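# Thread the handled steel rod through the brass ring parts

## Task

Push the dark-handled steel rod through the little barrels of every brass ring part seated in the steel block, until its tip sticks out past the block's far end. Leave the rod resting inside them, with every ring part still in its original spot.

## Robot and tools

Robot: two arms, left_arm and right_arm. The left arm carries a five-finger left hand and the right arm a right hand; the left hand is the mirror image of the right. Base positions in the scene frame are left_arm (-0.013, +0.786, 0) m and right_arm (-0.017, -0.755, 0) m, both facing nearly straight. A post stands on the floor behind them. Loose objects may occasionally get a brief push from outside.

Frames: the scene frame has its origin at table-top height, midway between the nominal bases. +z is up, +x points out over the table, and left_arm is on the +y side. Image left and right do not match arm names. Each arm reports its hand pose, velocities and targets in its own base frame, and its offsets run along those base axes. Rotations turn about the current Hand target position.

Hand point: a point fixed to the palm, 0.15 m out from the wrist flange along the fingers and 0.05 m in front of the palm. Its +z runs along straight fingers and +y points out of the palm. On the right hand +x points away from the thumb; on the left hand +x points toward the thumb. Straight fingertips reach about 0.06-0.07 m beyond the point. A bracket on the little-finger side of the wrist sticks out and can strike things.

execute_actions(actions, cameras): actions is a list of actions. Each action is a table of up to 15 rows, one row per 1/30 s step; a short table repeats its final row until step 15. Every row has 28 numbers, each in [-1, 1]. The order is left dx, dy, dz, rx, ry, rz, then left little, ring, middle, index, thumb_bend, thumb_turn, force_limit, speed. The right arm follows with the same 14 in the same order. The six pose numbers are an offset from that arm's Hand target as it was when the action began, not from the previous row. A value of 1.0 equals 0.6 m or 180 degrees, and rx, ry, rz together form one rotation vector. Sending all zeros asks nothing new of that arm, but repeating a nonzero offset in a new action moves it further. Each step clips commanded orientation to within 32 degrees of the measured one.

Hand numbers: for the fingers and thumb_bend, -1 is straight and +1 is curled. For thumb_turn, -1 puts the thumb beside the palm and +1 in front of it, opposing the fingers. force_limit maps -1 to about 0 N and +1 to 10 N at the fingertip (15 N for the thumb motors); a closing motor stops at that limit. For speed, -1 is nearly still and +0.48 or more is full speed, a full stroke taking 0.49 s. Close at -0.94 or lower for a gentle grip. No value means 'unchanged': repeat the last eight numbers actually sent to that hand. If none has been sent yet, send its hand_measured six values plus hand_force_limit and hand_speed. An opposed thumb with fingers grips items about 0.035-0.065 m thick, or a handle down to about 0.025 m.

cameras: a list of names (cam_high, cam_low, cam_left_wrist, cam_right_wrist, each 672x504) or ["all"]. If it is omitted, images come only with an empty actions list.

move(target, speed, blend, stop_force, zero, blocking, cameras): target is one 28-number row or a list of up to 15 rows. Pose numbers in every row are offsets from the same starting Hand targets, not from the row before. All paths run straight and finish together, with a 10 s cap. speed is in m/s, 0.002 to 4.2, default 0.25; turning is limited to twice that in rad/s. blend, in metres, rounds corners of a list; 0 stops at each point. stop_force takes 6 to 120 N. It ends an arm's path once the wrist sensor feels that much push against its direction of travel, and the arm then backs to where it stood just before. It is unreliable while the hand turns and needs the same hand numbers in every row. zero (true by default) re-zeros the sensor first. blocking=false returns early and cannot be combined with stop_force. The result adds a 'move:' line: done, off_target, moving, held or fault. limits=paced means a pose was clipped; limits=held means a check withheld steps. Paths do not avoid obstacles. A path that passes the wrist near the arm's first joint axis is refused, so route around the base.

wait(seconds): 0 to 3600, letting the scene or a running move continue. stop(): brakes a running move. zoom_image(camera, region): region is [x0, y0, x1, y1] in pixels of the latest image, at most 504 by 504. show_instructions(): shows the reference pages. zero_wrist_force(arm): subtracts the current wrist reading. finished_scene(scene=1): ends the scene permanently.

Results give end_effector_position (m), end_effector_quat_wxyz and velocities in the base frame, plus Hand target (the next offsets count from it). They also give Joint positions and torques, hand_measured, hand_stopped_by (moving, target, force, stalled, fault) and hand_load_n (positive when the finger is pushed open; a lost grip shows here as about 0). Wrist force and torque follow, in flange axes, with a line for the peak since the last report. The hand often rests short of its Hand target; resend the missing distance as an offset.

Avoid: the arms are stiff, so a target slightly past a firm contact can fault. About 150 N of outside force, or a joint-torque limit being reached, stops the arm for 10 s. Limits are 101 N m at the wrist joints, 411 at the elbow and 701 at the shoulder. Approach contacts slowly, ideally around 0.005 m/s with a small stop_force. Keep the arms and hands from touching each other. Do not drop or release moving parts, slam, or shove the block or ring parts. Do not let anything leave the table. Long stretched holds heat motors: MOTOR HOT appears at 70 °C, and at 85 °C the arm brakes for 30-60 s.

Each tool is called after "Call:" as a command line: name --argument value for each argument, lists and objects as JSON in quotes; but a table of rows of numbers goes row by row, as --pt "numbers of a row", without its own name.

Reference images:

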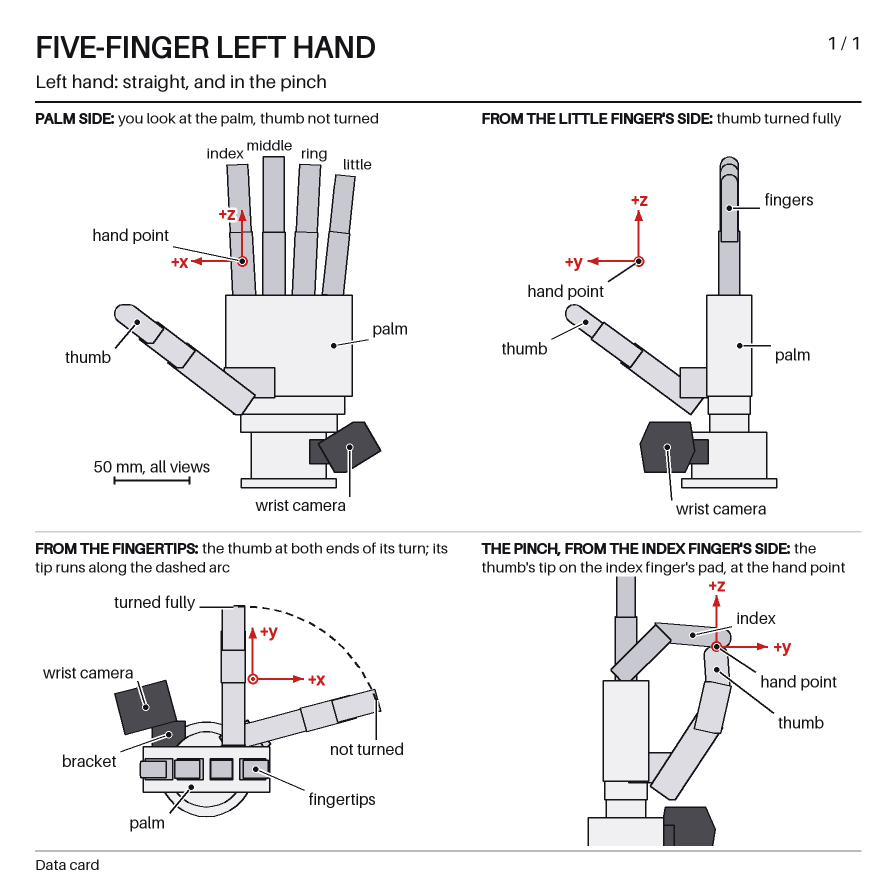

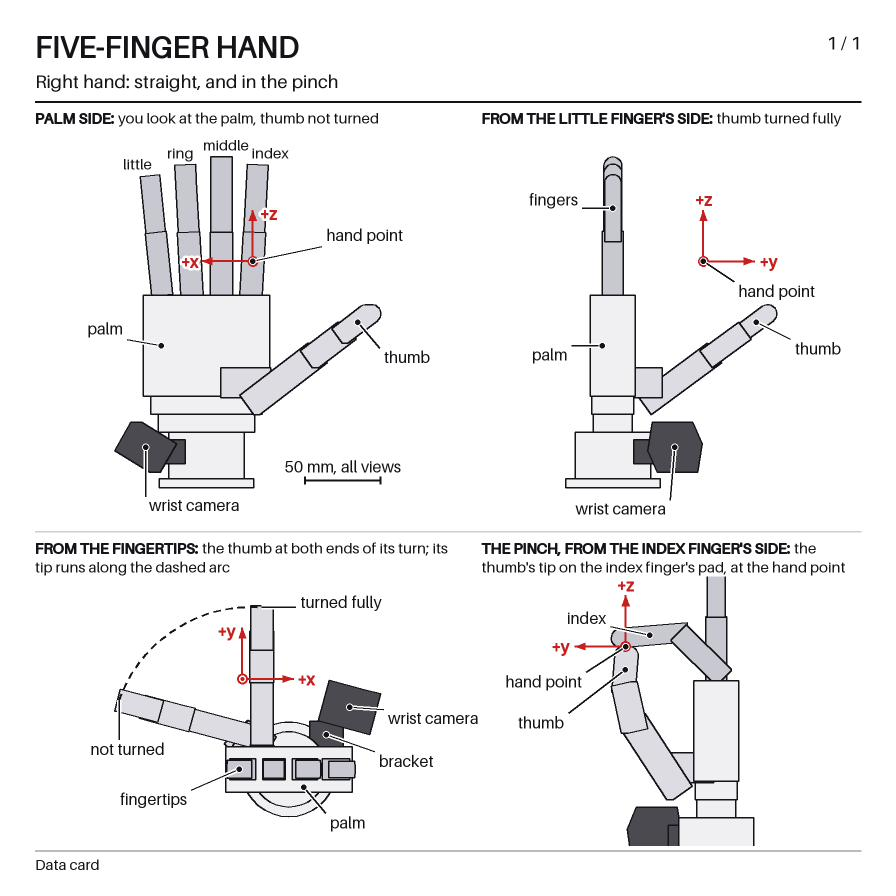

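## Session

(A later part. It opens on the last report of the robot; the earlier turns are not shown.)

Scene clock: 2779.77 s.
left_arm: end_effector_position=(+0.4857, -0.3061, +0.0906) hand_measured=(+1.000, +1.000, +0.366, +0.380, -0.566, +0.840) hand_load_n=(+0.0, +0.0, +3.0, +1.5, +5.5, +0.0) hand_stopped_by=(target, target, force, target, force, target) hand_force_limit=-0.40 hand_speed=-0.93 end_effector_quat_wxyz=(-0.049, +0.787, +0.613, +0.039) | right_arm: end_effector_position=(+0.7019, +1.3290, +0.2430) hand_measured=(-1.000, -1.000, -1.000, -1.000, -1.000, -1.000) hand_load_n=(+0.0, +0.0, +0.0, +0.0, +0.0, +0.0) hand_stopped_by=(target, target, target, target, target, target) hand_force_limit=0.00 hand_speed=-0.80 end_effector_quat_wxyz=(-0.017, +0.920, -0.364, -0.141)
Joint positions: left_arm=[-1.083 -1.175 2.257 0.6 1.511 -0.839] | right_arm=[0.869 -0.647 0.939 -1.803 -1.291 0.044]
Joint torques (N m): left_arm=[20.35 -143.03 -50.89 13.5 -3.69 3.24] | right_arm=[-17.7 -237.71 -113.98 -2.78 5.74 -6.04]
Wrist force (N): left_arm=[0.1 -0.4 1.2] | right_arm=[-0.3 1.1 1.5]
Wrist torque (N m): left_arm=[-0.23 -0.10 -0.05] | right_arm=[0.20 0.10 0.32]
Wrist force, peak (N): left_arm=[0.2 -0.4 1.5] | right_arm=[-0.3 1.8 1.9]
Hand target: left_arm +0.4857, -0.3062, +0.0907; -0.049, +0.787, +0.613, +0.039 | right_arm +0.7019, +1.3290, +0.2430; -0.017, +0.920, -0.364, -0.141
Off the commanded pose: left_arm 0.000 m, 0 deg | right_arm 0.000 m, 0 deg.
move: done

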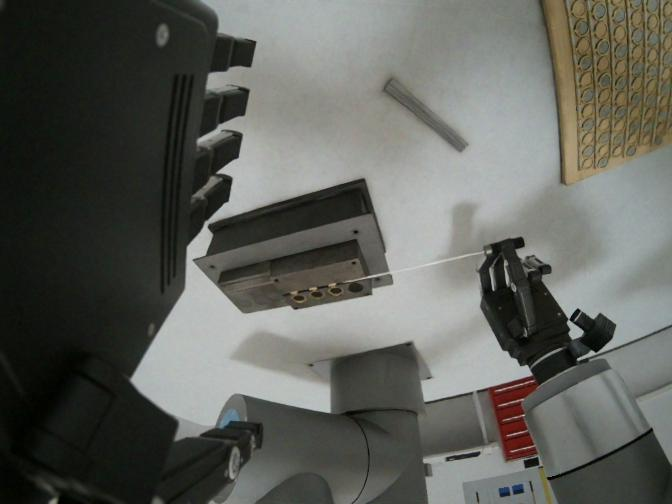

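Call:
move --target '[0,0,0,0,0,0,1,1,0.40,0.38,-0.2,0.84,-0.4,-0.93,-0.0375,-0.0922,-0.1142,0.0465,0.086,0,-1,-1,-1,-1,-1,-1,0,-0.8]' --speed 0.12 --cameras '["cam_right_wrist"]'

Call:
zoom_image --camera "cam_right_wrist" --region '[274, 266, 294, 286]'

Scene clock: 2789.97 s.
left_arm: end_effector_position=(+0.4857, -0.3062, +0.0907) hand_measured=(+1.000, +1.000, +0.366, +0.380, -0.566, +0.840) hand_load_n=(+0.0, +0.0, +3.5, +1.0, +5.5, +0.0) hand_stopped_by=(target, target, force, target, force, target) hand_force_limit=-0.40 hand_speed=-0.93 end_effector_quat_wxyz=(-0.049, +0.787, +0.613, +0.039) | right_arm: end_effector_position=(+0.6795, +1.2738, +0.1746) hand_measured=(-1.000, -1.000, -1.000, -1.000, -1.000, -1.000) hand_load_n=(+0.0, +0.0, +0.0, +0.0, +0.0, +0.0) hand_stopped_by=(target, target, target, target, target, target) hand_force_limit=0.00 hand_speed=-0.80 end_effector_quat_wxyz=(-0.035, +0.889, -0.352, -0.290)
Joint positions: left_arm=[-1.083 -1.175 2.257 0.6 1.511 -0.839] | right_arm=[0.803 -0.656 1.11 -1.846 -1.003 -0.066]
Joint torques (N m): left_arm=[18.51 -148.32 -52.52 13.87 -3.65 3.52] | right_arm=[-18.37 -232.92 -86.66 -13.57 6.74 -4.27]
Wrist force (N): left_arm=[-0.1 -0.4 0.9] | right_arm=[0.1 1.6 1.8]
Wrist torque (N m): left_arm=[-0.21 -0.08 -0.06] | right_arm=[0.29 0.13 0.36]
Wrist force, peak (N): left_arm=[0.2 -0.5 1.4] | right_arm=[0.7 1.8 2.4]
Hand target: left_arm +0.4857, -0.3062, +0.0907; -0.049, +0.787, +0.613, +0.039 | right_arm +0.6794, +1.2737, +0.1745; -0.035, +0.889, -0.352, -0.290
Off the commanded pose: left_arm 0.000 m, 0 deg | right_arm 0.000 m, 0 deg.
move: done

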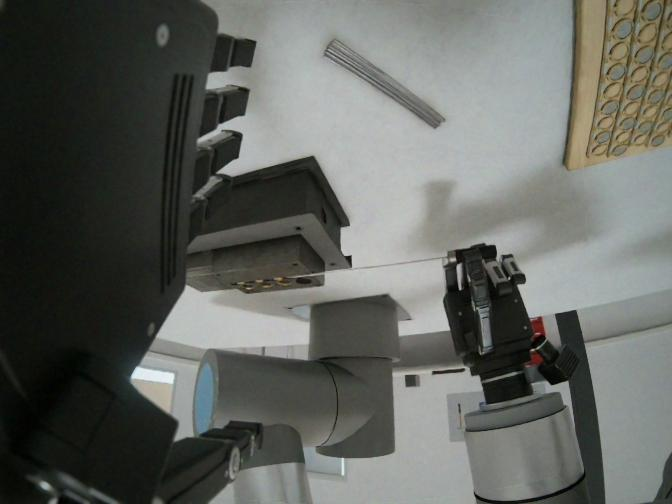

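Scaled by 25.200 from the camera's image (finer frame: 960x720).

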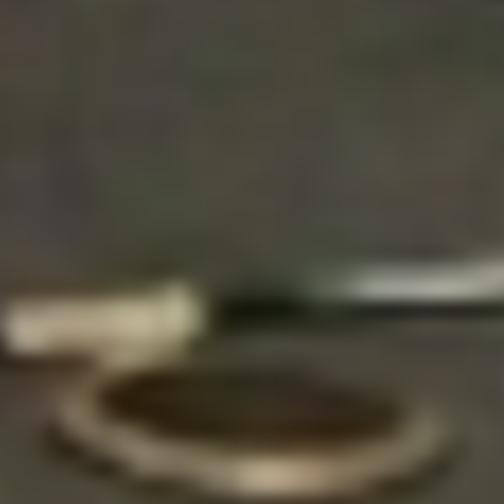

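Call:
move --target '[0.0006,0.005,0,0,0,0,1,1,0.40,0.38,-0.2,0.84,-0.4,-0.93,0,0,0,0,0,0,-1,-1,-1,-1,-1,-1,0,-0.8]' --speed 0.008 --stop_force 6 --cameras '["cam_right_wrist"]'

Call:
zoom_image --camera "cam_right_wrist" --region '[274, 266, 294, 286]'

Call:
zoom_image --camera "cam_right_wrist" --region '[276, 270, 288, 282]'

Scene clock: 2849.70 s.
left_arm: end_effector_position=(+0.4860, -0.3032, +0.0907) hand_measured=(+1.000, +1.000, +0.366, +0.380, -0.566, +0.840) hand_load_n=(+0.5, +0.0, +3.5, +1.0, +5.5, +0.0) hand_stopped_by=(target, target, force, target, force, target) hand_force_limit=-0.40 hand_speed=-0.93 end_effector_quat_wxyz=(-0.049, +0.787, +0.613, +0.039) | right_arm: end_effector_position=(+0.6794, +1.2737, +0.1745) hand_measured=(-1.000, -1.000, -1.000, -1.000, -1.000, -1.000) hand_load_n=(+0.0, +0.0, +0.0, +0.0, -0.5, +0.0) hand_stopped_by=(target, target, target, target, target, target) hand_force_limit=0.00 hand_speed=-0.80 end_effector_quat_wxyz=(-0.035, +0.889, -0.352, -0.290)
Joint positions: left_arm=[-1.079 -1.177 2.26 0.598 1.51 -0.835] | right_arm=[0.803 -0.656 1.11 -1.846 -1.002 -0.066]
Joint torques (N m): left_arm=[19.89 -146.07 -19.08 4.48 -3.82 3.53] | right_arm=[-17.75 -235.39 -84.48 -13.46 7.06 -6.01]
Wrist force (N): left_arm=[0.2 -0.5 1.2] | right_arm=[-0.3 1.5 2.0]
Wrist torque (N m): left_arm=[-0.24 -0.12 -0.04] | right_arm=[0.25 0.20 0.32]
Wrist force, peak (N): left_arm=[0.1 -0.8 1.4] | right_arm=[-0.2 2.0 2.0]
Hand target: left_arm +0.4860, -0.3032, +0.0907; -0.049, +0.787, +0.613, +0.039 | right_arm +0.6794, +1.2737, +0.1745; -0.035, +0.889, -0.352, -0.290
Off the commanded pose: left_arm 0.000 m, 0 deg | right_arm 0.000 m, 0 deg.
move: done

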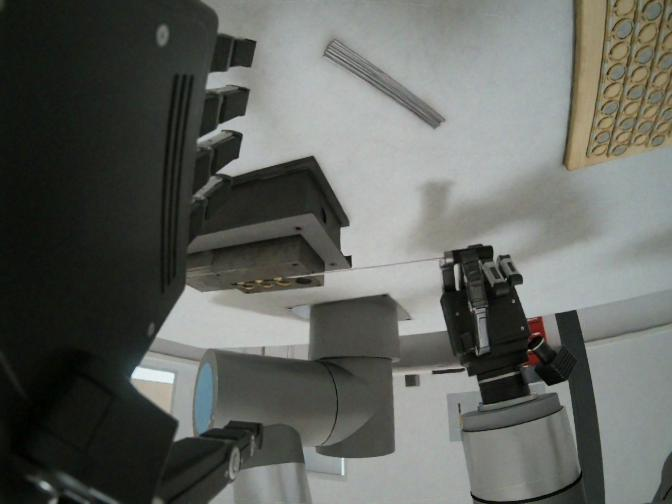

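Scaled by 25.200 from the camera's image (finer frame: 960x720).

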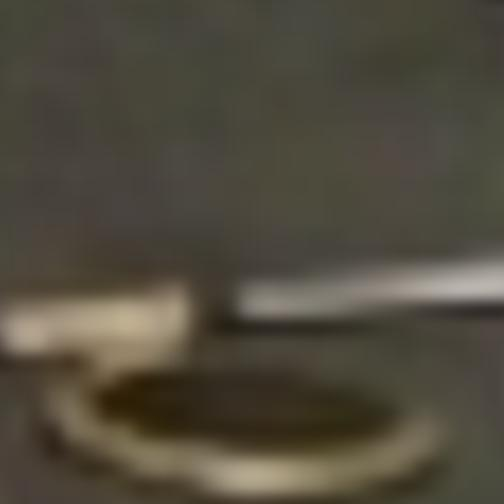

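Scaled by 42.000 from the camera's image (finer frame: 960x720).

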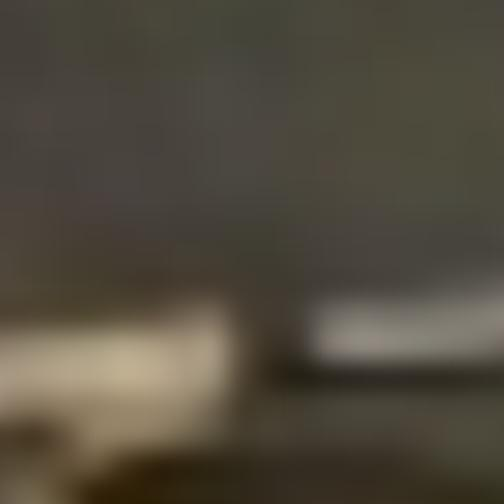

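Call:
move --target '[0,0,0,0,0,0,1,1,0.40,0.38,-0.2,0.84,-0.4,-0.93,0.0375,0.0922,0.1142,-0.0465,-0.086,0,-1,-1,-1,-1,-1,-1,0,-0.8]' --speed 0.12 --cameras '["cam_right_wrist"]'

Call:
zoom_image --camera "cam_right_wrist" --region '[327, 272, 347, 292]'

Call:
zoom_image --camera "cam_right_wrist" --region '[332, 278, 342, 288]'

Scene clock: 2868.10 s.
left_arm: end_effector_position=(+0.4860, -0.3032, +0.0907) hand_measured=(+1.000, +1.000, +0.366, +0.380, -0.566, +0.840) hand_load_n=(+0.0, +0.5, +3.0, +1.0, +5.5, +0.0) hand_stopped_by=(target, target, force, target, force, target) hand_force_limit=-0.40 hand_speed=-0.93 end_effector_quat_wxyz=(-0.049, +0.787, +0.613, +0.039) | right_arm: end_effector_position=(+0.7019, +1.3289, +0.2429) hand_measured=(-1.000, -1.000, -1.000, -1.000, -1.000, -1.000) hand_load_n=(+0.0, +0.0, +0.0, +0.0, +0.0, +0.0) hand_stopped_by=(target, target, target, target, target, target) hand_force_limit=0.00 hand_speed=-0.80 end_effector_quat_wxyz=(-0.017, +0.920, -0.364, -0.142)
Joint positions: left_arm=[-1.079 -1.177 2.26 0.598 1.51 -0.835] | right_arm=[0.869 -0.647 0.939 -1.803 -1.291 0.044]
Joint torques (N m): left_arm=[21.57 -146.38 -20.01 4.14 -3.58 3.18] | right_arm=[18.72 -243.76 -113.46 -3.47 -2.56 5.1]
Wrist force (N): left_arm=[0.4 -0.5 1.1] | right_arm=[-0.4 1.3 1.7]
Wrist torque (N m): left_arm=[-0.24 -0.15 -0.03] | right_arm=[0.22 0.13 -0.23]
Wrist force, peak (N): left_arm=[0.2 -0.4 1.4] | right_arm=[1.1 1.6 2.4]
Hand target: left_arm +0.4860, -0.3032, +0.0907; -0.049, +0.787, +0.613, +0.039 | right_arm +0.7019, +1.3290, +0.2430; -0.017, +0.920, -0.364, -0.141
Off the commanded pose: left_arm 0.000 m, 0 deg | right_arm 0.000 m, 0 deg.
move: done

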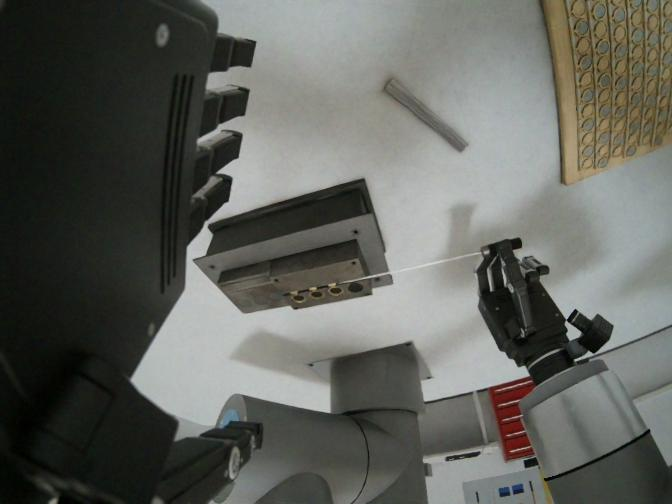

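Scaled by 25.200 from the camera's image (finer frame: 960x720).

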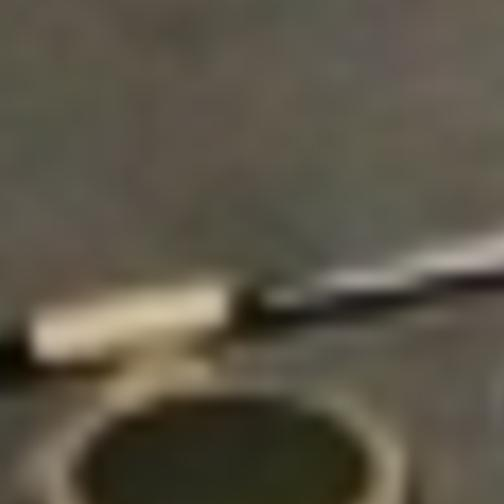

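Scaled by 50.400 from the camera's image (finer frame: 960x720).

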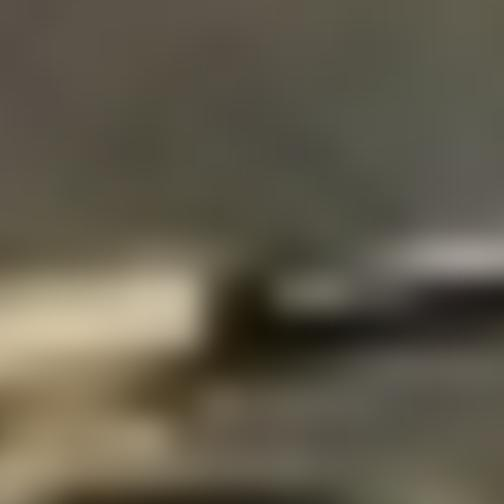

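Call:
move --target '[0,0,0,0,0,0,1,1,0.40,0.38,-0.2,0.84,-0.4,-0.93,-0.2008,0.0105,0.0308,-0.0671,-0.1241,0,-1,-1,-1,-1,-1,-1,0,-0.8]' --speed 0.12 --cameras '["cam_right_wrist"]'

Call:
zoom_image --camera "cam_right_wrist" --region '[277, 262, 297, 282]'

Call:
zoom_image --camera "cam_right_wrist" --region '[281, 272, 291, 282]'

Scene clock: 2884.53 s.
left_arm: end_effector_position=(+0.4860, -0.3032, +0.0907) hand_measured=(+1.000, +1.000, +0.366, +0.380, -0.566, +0.840) hand_load_n=(+0.0, +0.0, +3.5, +1.0, +5.5, +0.0) hand_stopped_by=(target, target, force, target, force, target) hand_force_limit=-0.40 hand_speed=-0.93 end_effector_quat_wxyz=(-0.049, +0.787, +0.613, +0.039) | right_arm: end_effector_position=(+0.5816, +1.3353, +0.2615) hand_measured=(-1.000, -1.000, -1.000, -1.000, -1.000, -1.000) hand_load_n=(+0.0, +0.0, +0.0, +0.0, +0.0, +0.0) hand_stopped_by=(target, target, target, target, target, target) hand_force_limit=0.00 hand_speed=-0.80 end_effector_quat_wxyz=(+0.009, +0.927, -0.367, +0.078)
Joint positions: left_arm=[-1.079 -1.177 2.26 0.598 1.51 -0.835] | right_arm=[1.027 -0.73 1.049 -1.897 -1.728 0.209]
Joint torques (N m): left_arm=[20.28 -142.95 -18.4 4.74 -4.01 3.66] | right_arm=[9.91 -276.19 -89.63 -14.07 -3.55 5.36]
Wrist force (N): left_arm=[0.1 -0.6 0.9] | right_arm=[0.3 1.9 1.4]
Wrist torque (N m): left_arm=[-0.24 -0.11 -0.04] | right_arm=[0.32 -0.10 -0.13]
Wrist force, peak (N): left_arm=[0.0 -0.6 1.4] | right_arm=[-0.6 2.5 1.3]
Hand target: left_arm +0.4860, -0.3032, +0.0907; -0.049, +0.787, +0.613, +0.039 | right_arm +0.5815, +1.3353, +0.2615; +0.009, +0.927, -0.367, +0.078
Off the commanded pose: left_arm 0.000 m, 0 deg | right_arm 0.000 m, 0 deg.
move: done

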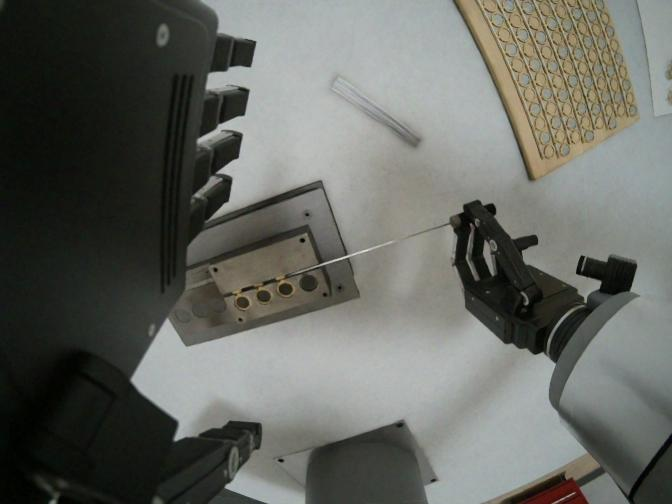

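Scaled by 25.200 from the camera's image (finer frame: 960x720).

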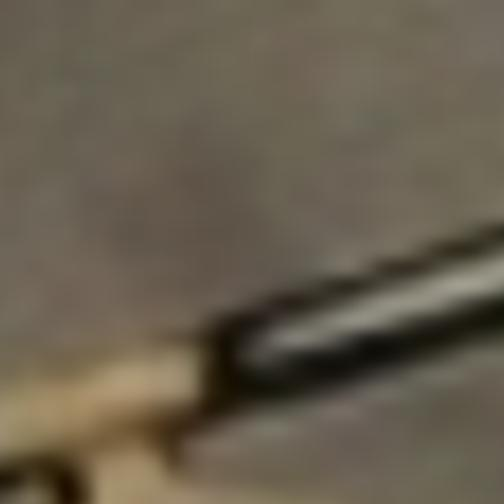

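Scaled by 50.400 from the camera's image (finer frame: 960x720).

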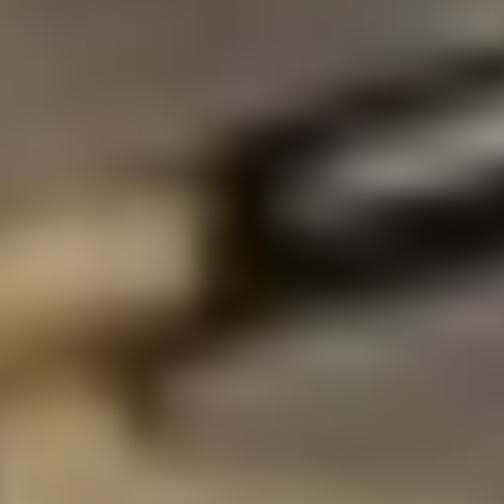

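Call:
move --target '[-0.0002,0,0.0005,0,0,0,1,1,0.40,0.38,-0.2,0.84,-0.4,-0.93,0,0,0,0,0,0,-1,-1,-1,-1,-1,-1,0,-0.8]' --speed 0.008 --cameras '["cam_right_wrist"]'

Call:
zoom_image --camera "cam_right_wrist" --region '[277, 262, 297, 282]'

Scene clock: 2898.83 s.
left_arm: end_effector_position=(+0.4860, -0.3031, +0.0909) hand_measured=(+1.000, +1.000, +0.366, +0.380, -0.566, +0.840) hand_load_n=(+0.0, +0.0, +3.5, +0.5, +5.5, +0.0) hand_stopped_by=(target, target, force, target, force, target) hand_force_limit=-0.40 hand_speed=-0.93 end_effector_quat_wxyz=(-0.049, +0.787, +0.613, +0.039) | right_arm: end_effector_position=(+0.5815, +1.3353, +0.2615) hand_measured=(-1.000, -1.000, -1.000, -1.000, -1.000, -1.000) hand_load_n=(+0.0, +0.0, +0.0, +0.0, +0.0, +0.0) hand_stopped_by=(target, target, target, target, target, target) hand_force_limit=0.00 hand_speed=-0.80 end_effector_quat_wxyz=(+0.009, +0.927, -0.367, +0.078)
Joint positions: left_arm=[-1.08 -1.177 2.26 0.599 1.51 -0.836] | right_arm=[1.027 -0.73 1.049 -1.897 -1.728 0.209]
Joint torques (N m): left_arm=[-20.95 -143.04 -19.87 13.44 -2.15 -3.55] | right_arm=[14.03 -279.6 -89.07 -14.51 -4.9 5.62]
Wrist force (N): left_arm=[0.3 -0.4 1.2] | right_arm=[0.4 1.9 1.3]
Wrist torque (N m): left_arm=[-0.22 -0.14 -0.04] | right_arm=[0.32 -0.12 -0.12]
Wrist force, peak (N): left_arm=[0.6 -0.3 1.4] | right_arm=[0.7 2.1 1.7]
Hand target: left_arm +0.4859, -0.3032, +0.0910; -0.049, +0.787, +0.613, +0.039 | right_arm +0.5815, +1.3353, +0.2615; +0.009, +0.927, -0.367, +0.078
Off the commanded pose: left_arm 0.000 m, 0 deg | right_arm 0.000 m, 0 deg.
move: done

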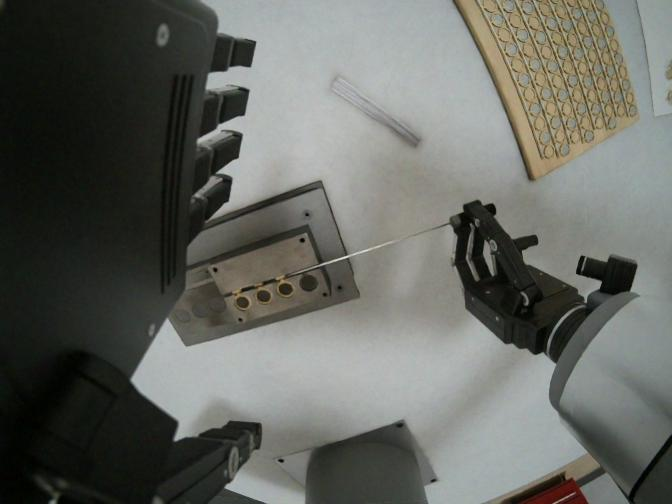

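Scaled by 25.200 from the camera's image (finer frame: 960x720).

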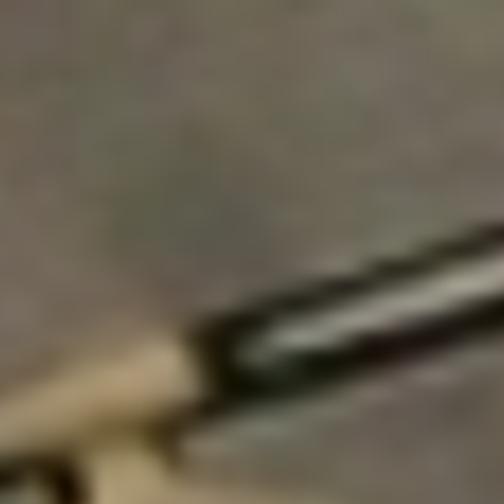

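Call:
move --target '[0.0003,0.0025,0,0,0,0,1,1,0.40,0.38,-0.2,0.84,-0.4,-0.93,0,0,0,0,0,0,-1,-1,-1,-1,-1,-1,0,-0.8]' --speed 0.005 --stop_force 6 --cameras '["cam_right_wrist"]'

Call:
zoom_image --camera "cam_right_wrist" --region '[277, 262, 297, 282]'

Scene clock: 2905.90 s.
left_arm: end_effector_position=(+0.4861, -0.3017, +0.0910) hand_measured=(+1.000, +1.000, +0.366, +0.380, -0.566, +0.840) hand_load_n=(+0.0, +0.0, +3.5, +1.0, +5.5, +0.0) hand_stopped_by=(target, target, force, target, force, target) hand_force_limit=-0.40 hand_speed=-0.93 end_effector_quat_wxyz=(-0.049, +0.787, +0.613, +0.039) | right_arm: end_effector_position=(+0.5815, +1.3353, +0.2615) hand_measured=(-1.000, -1.000, -1.000, -1.000, -1.000, -1.000) hand_load_n=(+0.0, +0.0, +0.0, +0.0, +0.0, +0.0) hand_stopped_by=(target, target, target, target, target, target) hand_force_limit=0.00 hand_speed=-0.80 end_effector_quat_wxyz=(+0.009, +0.927, -0.367, +0.078)
Joint positions: left_arm=[-1.078 -1.178 2.261 0.598 1.51 -0.834] | right_arm=[1.027 -0.73 1.049 -1.897 -1.728 0.209]
Joint torques (N m): left_arm=[20.62 -144.32 -17.33 4.32 -4.12 3.59] | right_arm=[15.8 -278.33 -88.21 -13.83 -4.62 5.22]
Wrist force (N): left_arm=[0.3 -0.5 1.1] | right_arm=[0.3 1.6 1.6]
Wrist torque (N m): left_arm=[-0.25 -0.14 -0.03] | right_arm=[0.25 -0.11 -0.14]
Wrist force, peak (N): left_arm=[0.2 -0.5 1.4] | right_arm=[0.7 2.2 1.9]
Hand target: left_arm +0.4861, -0.3017, +0.0910; -0.049, +0.787, +0.613, +0.039 | right_arm +0.5815, +1.3353, +0.2615; +0.009, +0.927, -0.367, +0.078
Off the commanded pose: left_arm 0.000 m, 0 deg | right_arm 0.000 m, 0 deg.
move: done

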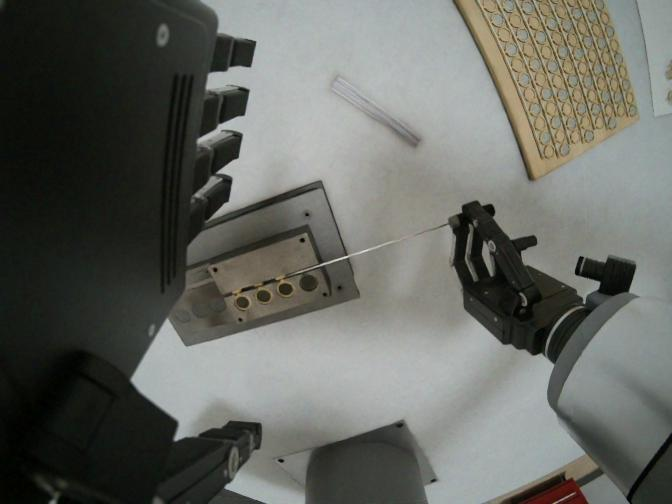

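Scaled by 25.200 from the camera's image (finer frame: 960x720).

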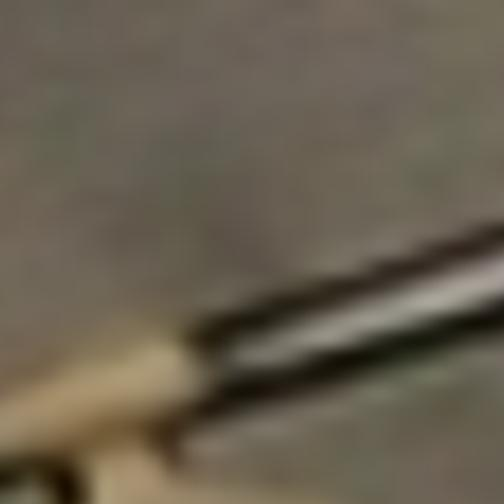

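Call:
move --target '[0.0002,0.0017,0,0,0,0,1,1,0.40,0.38,-0.2,0.84,-0.4,-0.93,0,0,0,0,0,0,-1,-1,-1,-1,-1,-1,0,-0.8]' --speed 0.005 --stop_force 6 --cameras '["cam_right_wrist"]'

Call:
zoom_image --camera "cam_right_wrist" --region '[277, 262, 297, 282]'

Scene clock: 2912.23 s.
left_arm: end_effector_position=(+0.4862, -0.3007, +0.0910) hand_measured=(+1.000, +1.000, +0.366, +0.380, -0.566, +0.840) hand_load_n=(+0.0, +0.0, +3.5, +1.0, +5.5, +0.0) hand_stopped_by=(target, target, force, target, force, target) hand_force_limit=-0.40 hand_speed=-0.93 end_effector_quat_wxyz=(-0.049, +0.787, +0.613, +0.039) | right_arm: end_effector_position=(+0.5815, +1.3353, +0.2615) hand_measured=(-1.000, -1.000, -1.000, -1.000, -1.000, -1.000) hand_load_n=(+0.0, +0.0, +0.0, +0.0, +0.0, +0.0) hand_stopped_by=(target, target, target, target, target, target) hand_force_limit=0.00 hand_speed=-0.80 end_effector_quat_wxyz=(+0.009, +0.927, -0.367, +0.078)
Joint positions: left_arm=[-1.077 -1.178 2.262 0.598 1.51 -0.833] | right_arm=[1.027 -0.73 1.049 -1.897 -1.728 0.209]
Joint torques (N m): left_arm=[20.84 -144.61 -18.44 4.41 -3.97 3.76] | right_arm=[17.78 -278.3 -88.9 -14.45 -4.47 5.32]
Wrist force (N): left_arm=[0.3 -0.3 1.2] | right_arm=[0.5 1.8 1.6]
Wrist torque (N m): left_arm=[-0.21 -0.13 -0.04] | right_arm=[0.30 -0.13 -0.12]
Wrist force, peak (N): left_arm=[0.4 -0.2 1.5] | right_arm=[0.6 2.1 1.9]
Hand target: left_arm +0.4862, -0.3007, +0.0910; -0.049, +0.787, +0.613, +0.039 | right_arm +0.5815, +1.3353, +0.2615; +0.009, +0.927, -0.367, +0.078
Off the commanded pose: left_arm 0.000 m, 0 deg | right_arm 0.000 m, 0 deg.
move: done

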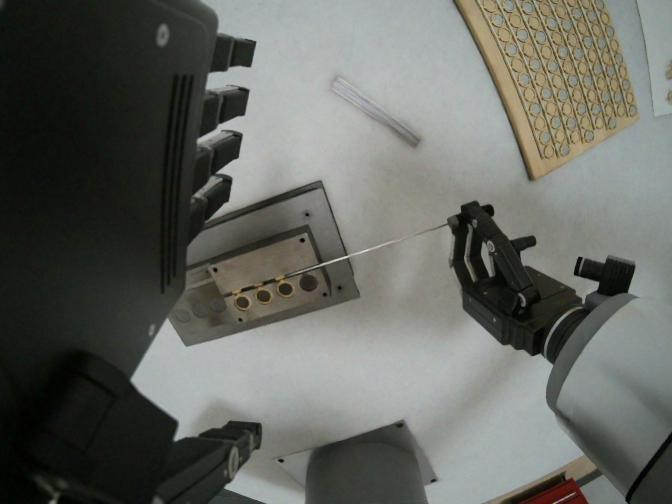

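Scaled by 25.200 from the camera's image (finer frame: 960x720).

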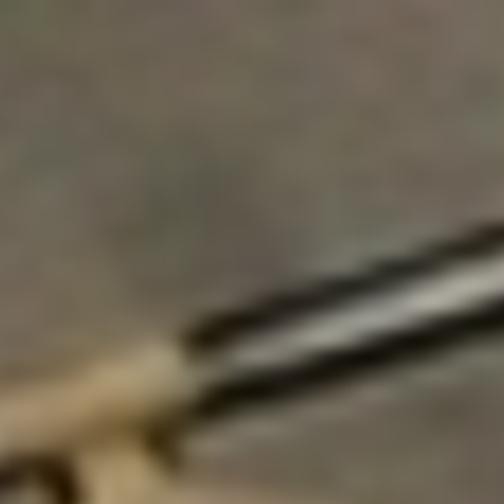

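Call:
move --target '[0.0003,0.0025,0,0,0,0,1,1,0.40,0.38,-0.2,0.84,-0.4,-0.93,0,0,0,0,0,0,-1,-1,-1,-1,-1,-1,0,-0.8]' --speed 0.005 --stop_force 6 --cameras '["cam_right_wrist"]'

Call:
zoom_image --camera "cam_right_wrist" --region '[277, 262, 297, 282]'

Scene clock: 2919.67 s.
left_arm: end_effector_position=(+0.4864, -0.2992, +0.0910) hand_measured=(+1.000, +1.000, +0.366, +0.380, -0.566, +0.840) hand_load_n=(+0.0, +0.0, +3.5, +1.0, +5.5, +0.0) hand_stopped_by=(target, target, force, target, force, target) hand_force_limit=-0.40 hand_speed=-0.93 end_effector_quat_wxyz=(-0.049, +0.787, +0.613, +0.039) | right_arm: end_effector_position=(+0.5815, +1.3353, +0.2615) hand_measured=(-1.000, -1.000, -1.000, -1.000, -1.000, -1.000) hand_load_n=(+0.0, +0.0, +0.0, +0.0, +0.0, +0.0) hand_stopped_by=(target, target, target, target, target, target) hand_force_limit=0.00 hand_speed=-0.80 end_effector_quat_wxyz=(+0.009, +0.927, -0.367, +0.078)
Joint positions: left_arm=[-1.075 -1.179 2.263 0.597 1.51 -0.831] | right_arm=[1.027 -0.73 1.049 -1.897 -1.728 0.209]
Joint torques (N m): left_arm=[19.33 -142.83 -17.43 4.95 -4.06 3.4] | right_arm=[14.94 -280.22 -89.64 -13.52 -4.28 5.1]
Wrist force (N): left_arm=[-0.8 -0.2 1.0] | right_arm=[0.5 1.9 1.5]
Wrist torque (N m): left_arm=[-0.21 -0.11 -0.03] | right_arm=[0.31 -0.13 -0.12]
Wrist force, peak (N): left_arm=[-0.9 -0.4 1.4] | right_arm=[0.4 1.9 2.1]
Hand target: left_arm +0.4864, -0.2992, +0.0910; -0.049, +0.787, +0.613, +0.039 | right_arm +0.5815, +1.3353, +0.2615; +0.009, +0.927, -0.367, +0.078
Off the commanded pose: left_arm 0.000 m, 0 deg | right_arm 0.000 m, 0 deg.
move: done

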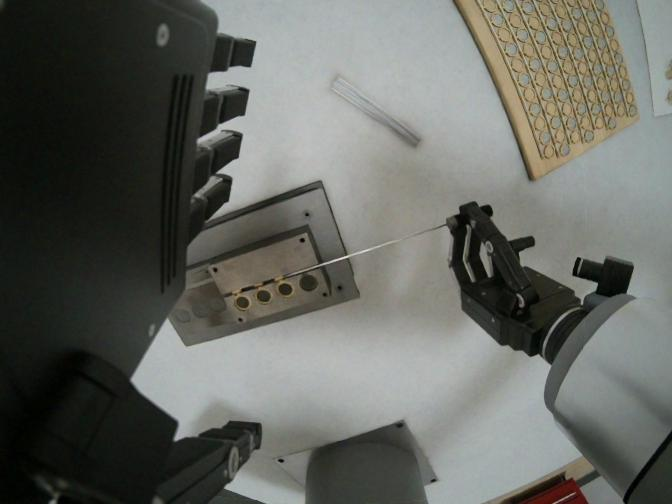

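Scaled by 25.200 from the camera's image (finer frame: 960x720).

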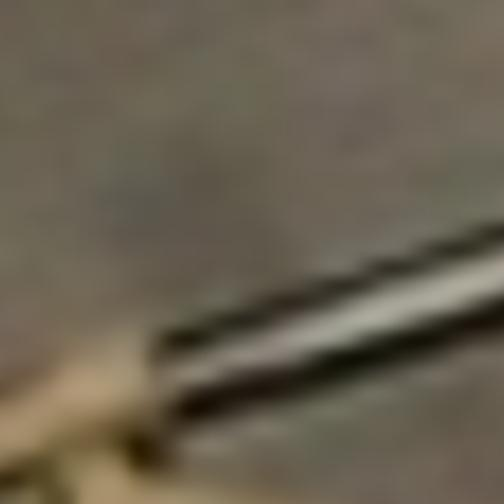

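Call:
zoom_image --camera "cam_right_wrist" --region '[268, 268, 300, 300]'

Scaled by 15.750 from the camera's image (finer frame: 960x720).

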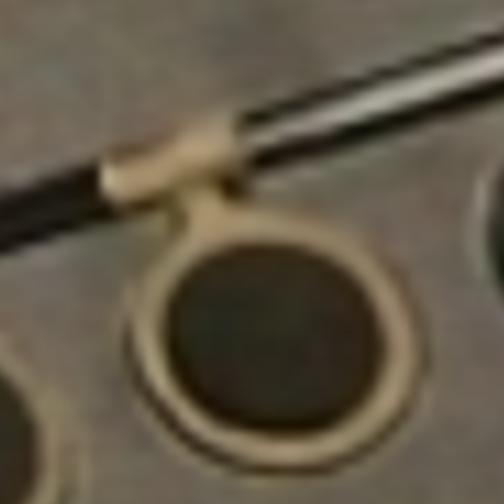

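Call:
zoom_image --camera "cam_right_wrist" --region '[273, 271, 288, 286]'

Call:
move --target '[0,0,0,0,0,0,1,1,0.40,0.38,-0.2,0.84,-0.4,-0.93,0.1633,-0.1027,-0.145,0.1136,0.2101,0,-1,-1,-1,-1,-1,-1,0,-0.8]' --speed 0.12 --cameras '["cam_right_wrist"]'

Call:
zoom_image --camera "cam_right_wrist" --region '[271, 268, 291, 288]'

Scaled by 33.600 from the camera's image (finer frame: 960x720).

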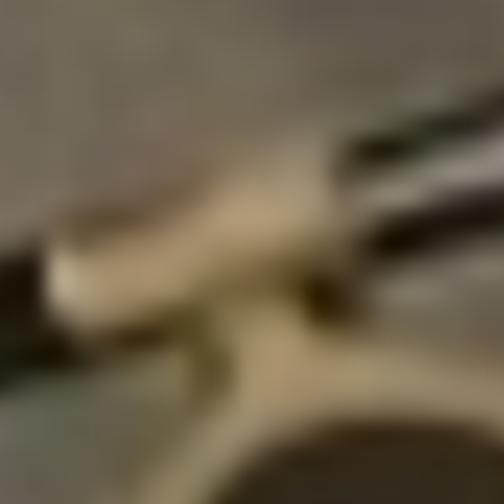

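Scene clock: 2939.20 s.
left_arm: end_effector_position=(+0.4864, -0.2992, +0.0910) hand_measured=(+1.000, +1.000, +0.366, +0.380, -0.566, +0.840) hand_load_n=(+0.5, +0.0, +3.5, +1.0, +5.5, +0.0) hand_stopped_by=(target, target, force, target, force, target) hand_force_limit=-0.40 hand_speed=-0.93 end_effector_quat_wxyz=(-0.049, +0.787, +0.613, +0.039) | right_arm: end_effector_position=(+0.6794, +1.2737, +0.1745) hand_measured=(-1.000, -1.000, -1.000, -1.000, -1.000, -1.000) hand_load_n=(+0.0, +0.0, +0.0, +0.0, +0.0, +0.0) hand_stopped_by=(target, target, target, target, target, target) hand_force_limit=0.00 hand_speed=-0.80 end_effector_quat_wxyz=(-0.035, +0.889, -0.352, -0.290) end_effector_velocity=(-0.002, +0.001, +0.000) end_effector_angular_velocity=(+0.003, +0.005, +0.002)
Joint positions: left_arm=[-1.075 -1.179 2.263 0.597 1.51 -0.831] | right_arm=[0.803 -0.656 1.11 -1.846 -1.003 -0.066]
Joint velocities: left_arm=[within noise] | right_arm=[0.001 0.001 0 0.002 0.005 -0.002]
Joint torques (N m): left_arm=[22.75 -144.01 -17.54 5.09 -3.86 3.49] | right_arm=[-22.31 -233.38 -103.81 -2.3 7.31 -6.02]
Wrist force (N): left_arm=[-0.7 -0.2 0.8] | right_arm=[-0.1 1.4 1.9]
Wrist torque (N m): left_arm=[-0.20 -0.13 -0.03] | right_arm=[0.24 0.16 0.34]
Wrist force, peak (N): left_arm=[-1.1 -0.3 1.4] | right_arm=[0.3 2.2 2.1]
Hand target: left_arm +0.4864, -0.2992, +0.0910; -0.049, +0.787, +0.613, +0.039 | right_arm +0.6794, +1.2737, +0.1745; -0.035, +0.889, -0.352, -0.290
Off the commanded pose: left_arm 0.000 m, 0 deg | right_arm 0.000 m, 0 deg.
move: done

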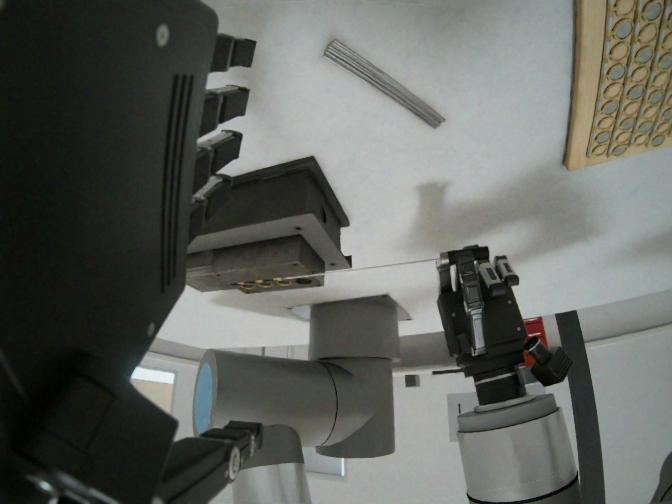

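Scaled by 25.200 from the camera's image (finer frame: 960x720).

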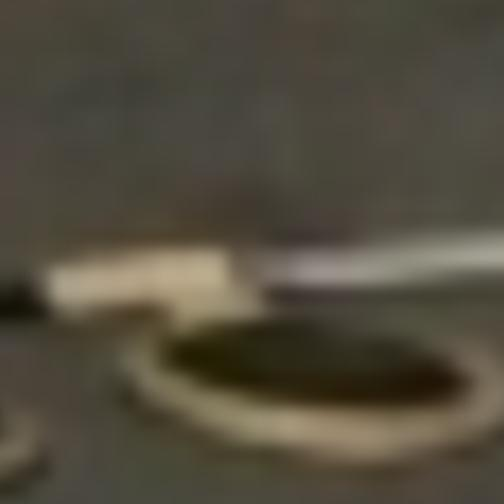

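Call:
zoom_image --camera "cam_right_wrist" --region '[275, 272, 287, 284]'

Call:
move --target '[0,0,0,0,0,0,1,1,0.40,0.38,-0.2,0.84,-0.4,-0.93,0.0375,0.0922,0.1142,-0.0465,-0.086,0,-1,-1,-1,-1,-1,-1,0,-0.8]' --speed 0.12 --cameras '["cam_right_wrist"]'

Call:
zoom_image --camera "cam_right_wrist" --region '[322, 275, 342, 295]'

Call:
zoom_image --camera "cam_right_wrist" --region '[328, 278, 340, 290]'

Scaled by 42.000 from the camera's image (finer frame: 960x720).

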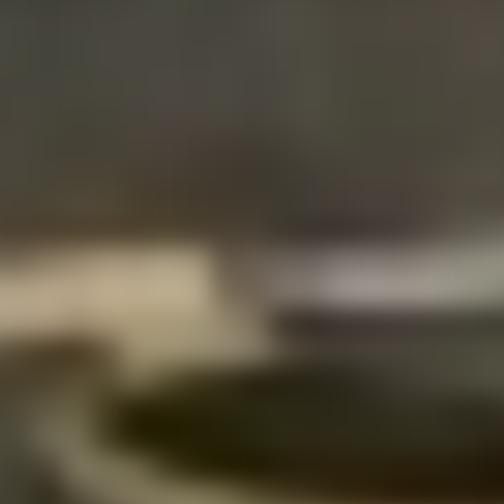

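Scene clock: 2974.27 s.
left_arm: end_effector_position=(+0.4864, -0.2992, +0.0910) hand_measured=(+1.000, +1.000, +0.366, +0.380, -0.566, +0.840) hand_load_n=(+0.0, +0.0, +3.5, +1.0, +5.5, +0.0) hand_stopped_by=(target, target, force, target, force, target) hand_force_limit=-0.40 hand_speed=-0.93 end_effector_quat_wxyz=(-0.049, +0.787, +0.613, +0.039) | right_arm: end_effector_position=(+0.7019, +1.3289, +0.2429) hand_measured=(-1.000, -1.000, -1.000, -1.000, -1.000, -1.000) hand_load_n=(+0.0, +0.0, +0.0, +0.0, +0.0, +0.0) hand_stopped_by=(target, target, target, target, target, target) hand_force_limit=0.00 hand_speed=-0.80 end_effector_quat_wxyz=(-0.017, +0.920, -0.364, -0.142)
Joint positions: left_arm=[-1.075 -1.179 2.263 0.597 1.51 -0.831] | right_arm=[0.869 -0.647 0.939 -1.803 -1.291 0.044]
Joint torques (N m): left_arm=[22.29 -145.45 -17.22 5.37 -4.18 3.46] | right_arm=[12.58 -240.69 -114.41 -2.56 -2.53 5.34]
Wrist force (N): left_arm=[-0.8 -0.2 0.9] | right_arm=[-0.2 1.3 1.5]
Wrist torque (N m): left_arm=[-0.22 -0.10 -0.03] | right_arm=[0.24 0.09 -0.21]
Wrist force, peak (N): left_arm=[-1.0 -0.5 1.6] | right_arm=[0.0 2.0 2.2]
Hand target: left_arm +0.4864, -0.2992, +0.0910; -0.049, +0.787, +0.613, +0.039 | right_arm +0.7019, +1.3290, +0.2430; -0.017, +0.920, -0.364, -0.141
Off the commanded pose: left_arm 0.000 m, 0 deg | right_arm 0.000 m, 0 deg.
move: done

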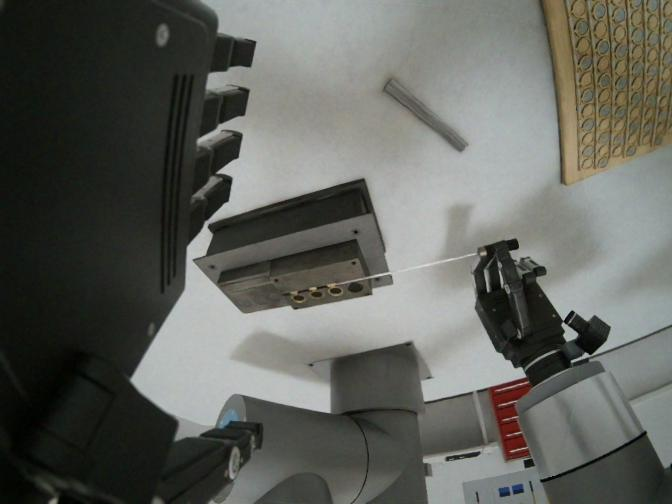

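Scaled by 25.200 from the camera's image (finer frame: 960x720).

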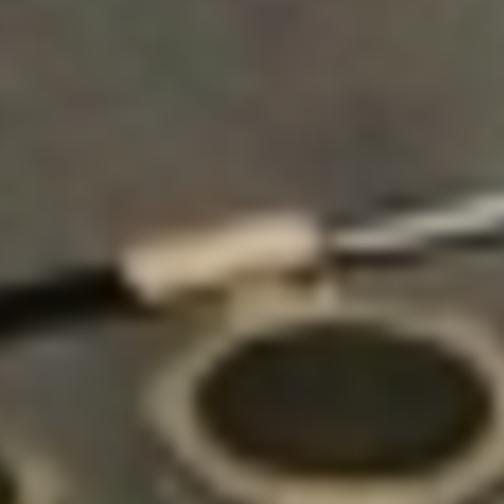

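Scaled by 42.000 from the camera's image (finer frame: 960x720).

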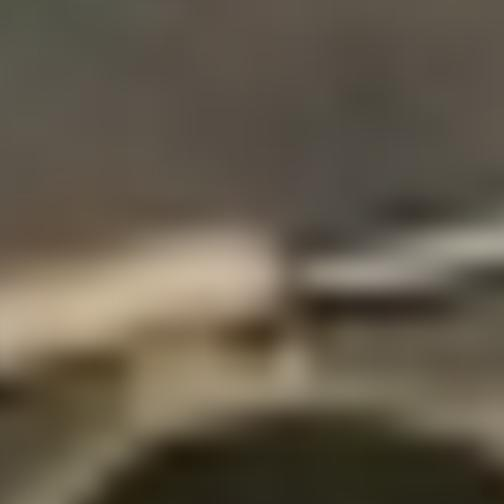

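Call:
zoom_image --camera "cam_right_wrist" --region '[285, 270, 345, 315]'

Scaled by 8.400 from the camera's image (finer frame: 960x720).

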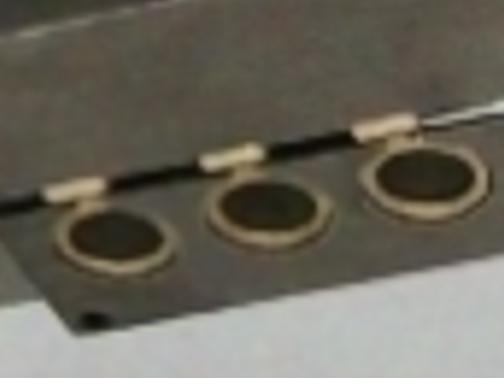

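Call:
move --target '[0.0002,0.0017,0,0,0,0,1,1,0.40,0.38,-0.2,0.84,-0.4,-0.93,0,0,0,0,0,0,-1,-1,-1,-1,-1,-1,0,-0.8]' --speed 0.005 --stop_force 6 --cameras '["cam_right_wrist"]'

Call:
zoom_image --camera "cam_right_wrist" --region '[322, 275, 342, 295]'

Scene clock: 3007.67 s.
left_arm: end_effector_position=(+0.4865, -0.2981, +0.0910) hand_measured=(+1.000, +1.000, +0.366, +0.380, -0.566, +0.840) hand_load_n=(+0.0, +0.0, +3.5, +1.0, +5.5, +0.0) hand_stopped_by=(target, target, force, target, force, target) hand_force_limit=-0.40 hand_speed=-0.93 end_effector_quat_wxyz=(-0.049, +0.787, +0.613, +0.039) | right_arm: end_effector_position=(+0.7019, +1.3290, +0.2430) hand_measured=(-1.000, -1.000, -1.000, -1.000, -1.000, -1.000) hand_load_n=(+0.0, +0.0, +0.0, +0.0, +0.0, +0.0) hand_stopped_by=(target, target, target, target, target, target) hand_force_limit=0.00 hand_speed=-0.80 end_effector_quat_wxyz=(-0.017, +0.920, -0.364, -0.141)
Joint positions: left_arm=[-1.074 -1.179 2.264 0.596 1.51 -0.83] | right_arm=[0.869 -0.647 0.939 -1.803 -1.291 0.044]
Joint torques (N m): left_arm=[22.81 -146.27 -20.18 5.06 -3.12 3.52] | right_arm=[13.03 -239.66 -110.17 -2.99 -2.27 5.55]
Wrist force (N): left_arm=[0.2 -0.5 1.2] | right_arm=[0.1 0.9 1.9]
Wrist torque (N m): left_arm=[-0.24 -0.13 -0.04] | right_arm=[0.14 0.03 -0.20]
Wrist force, peak (N): left_arm=[-2.9 0.0 0.8] | right_arm=[-0.1 1.6 2.1]
Hand target: left_arm +0.4865, -0.2981, +0.0910; -0.049, +0.787, +0.613, +0.039 | right_arm +0.7019, +1.3290, +0.2430; -0.017, +0.920, -0.364, -0.141
Off the commanded pose: left_arm 0.000 m, 0 deg | right_arm 0.000 m, 0 deg.
move: done

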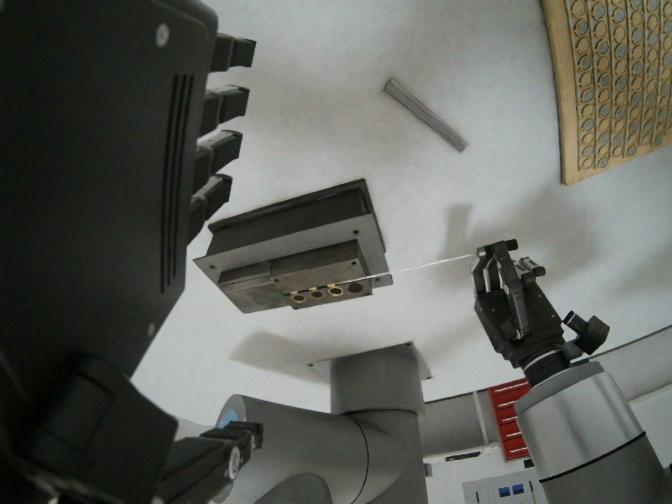

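Scaled by 25.200 from the camera's image (finer frame: 960x720).

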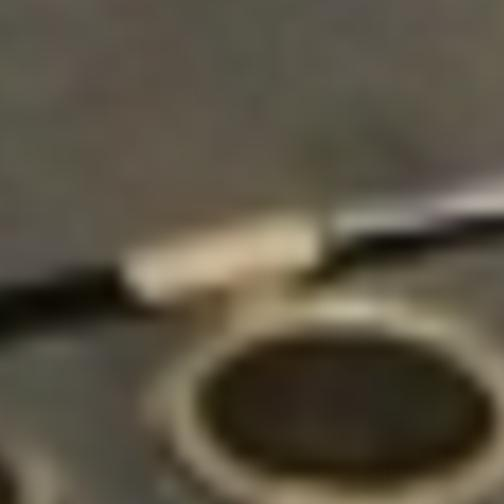

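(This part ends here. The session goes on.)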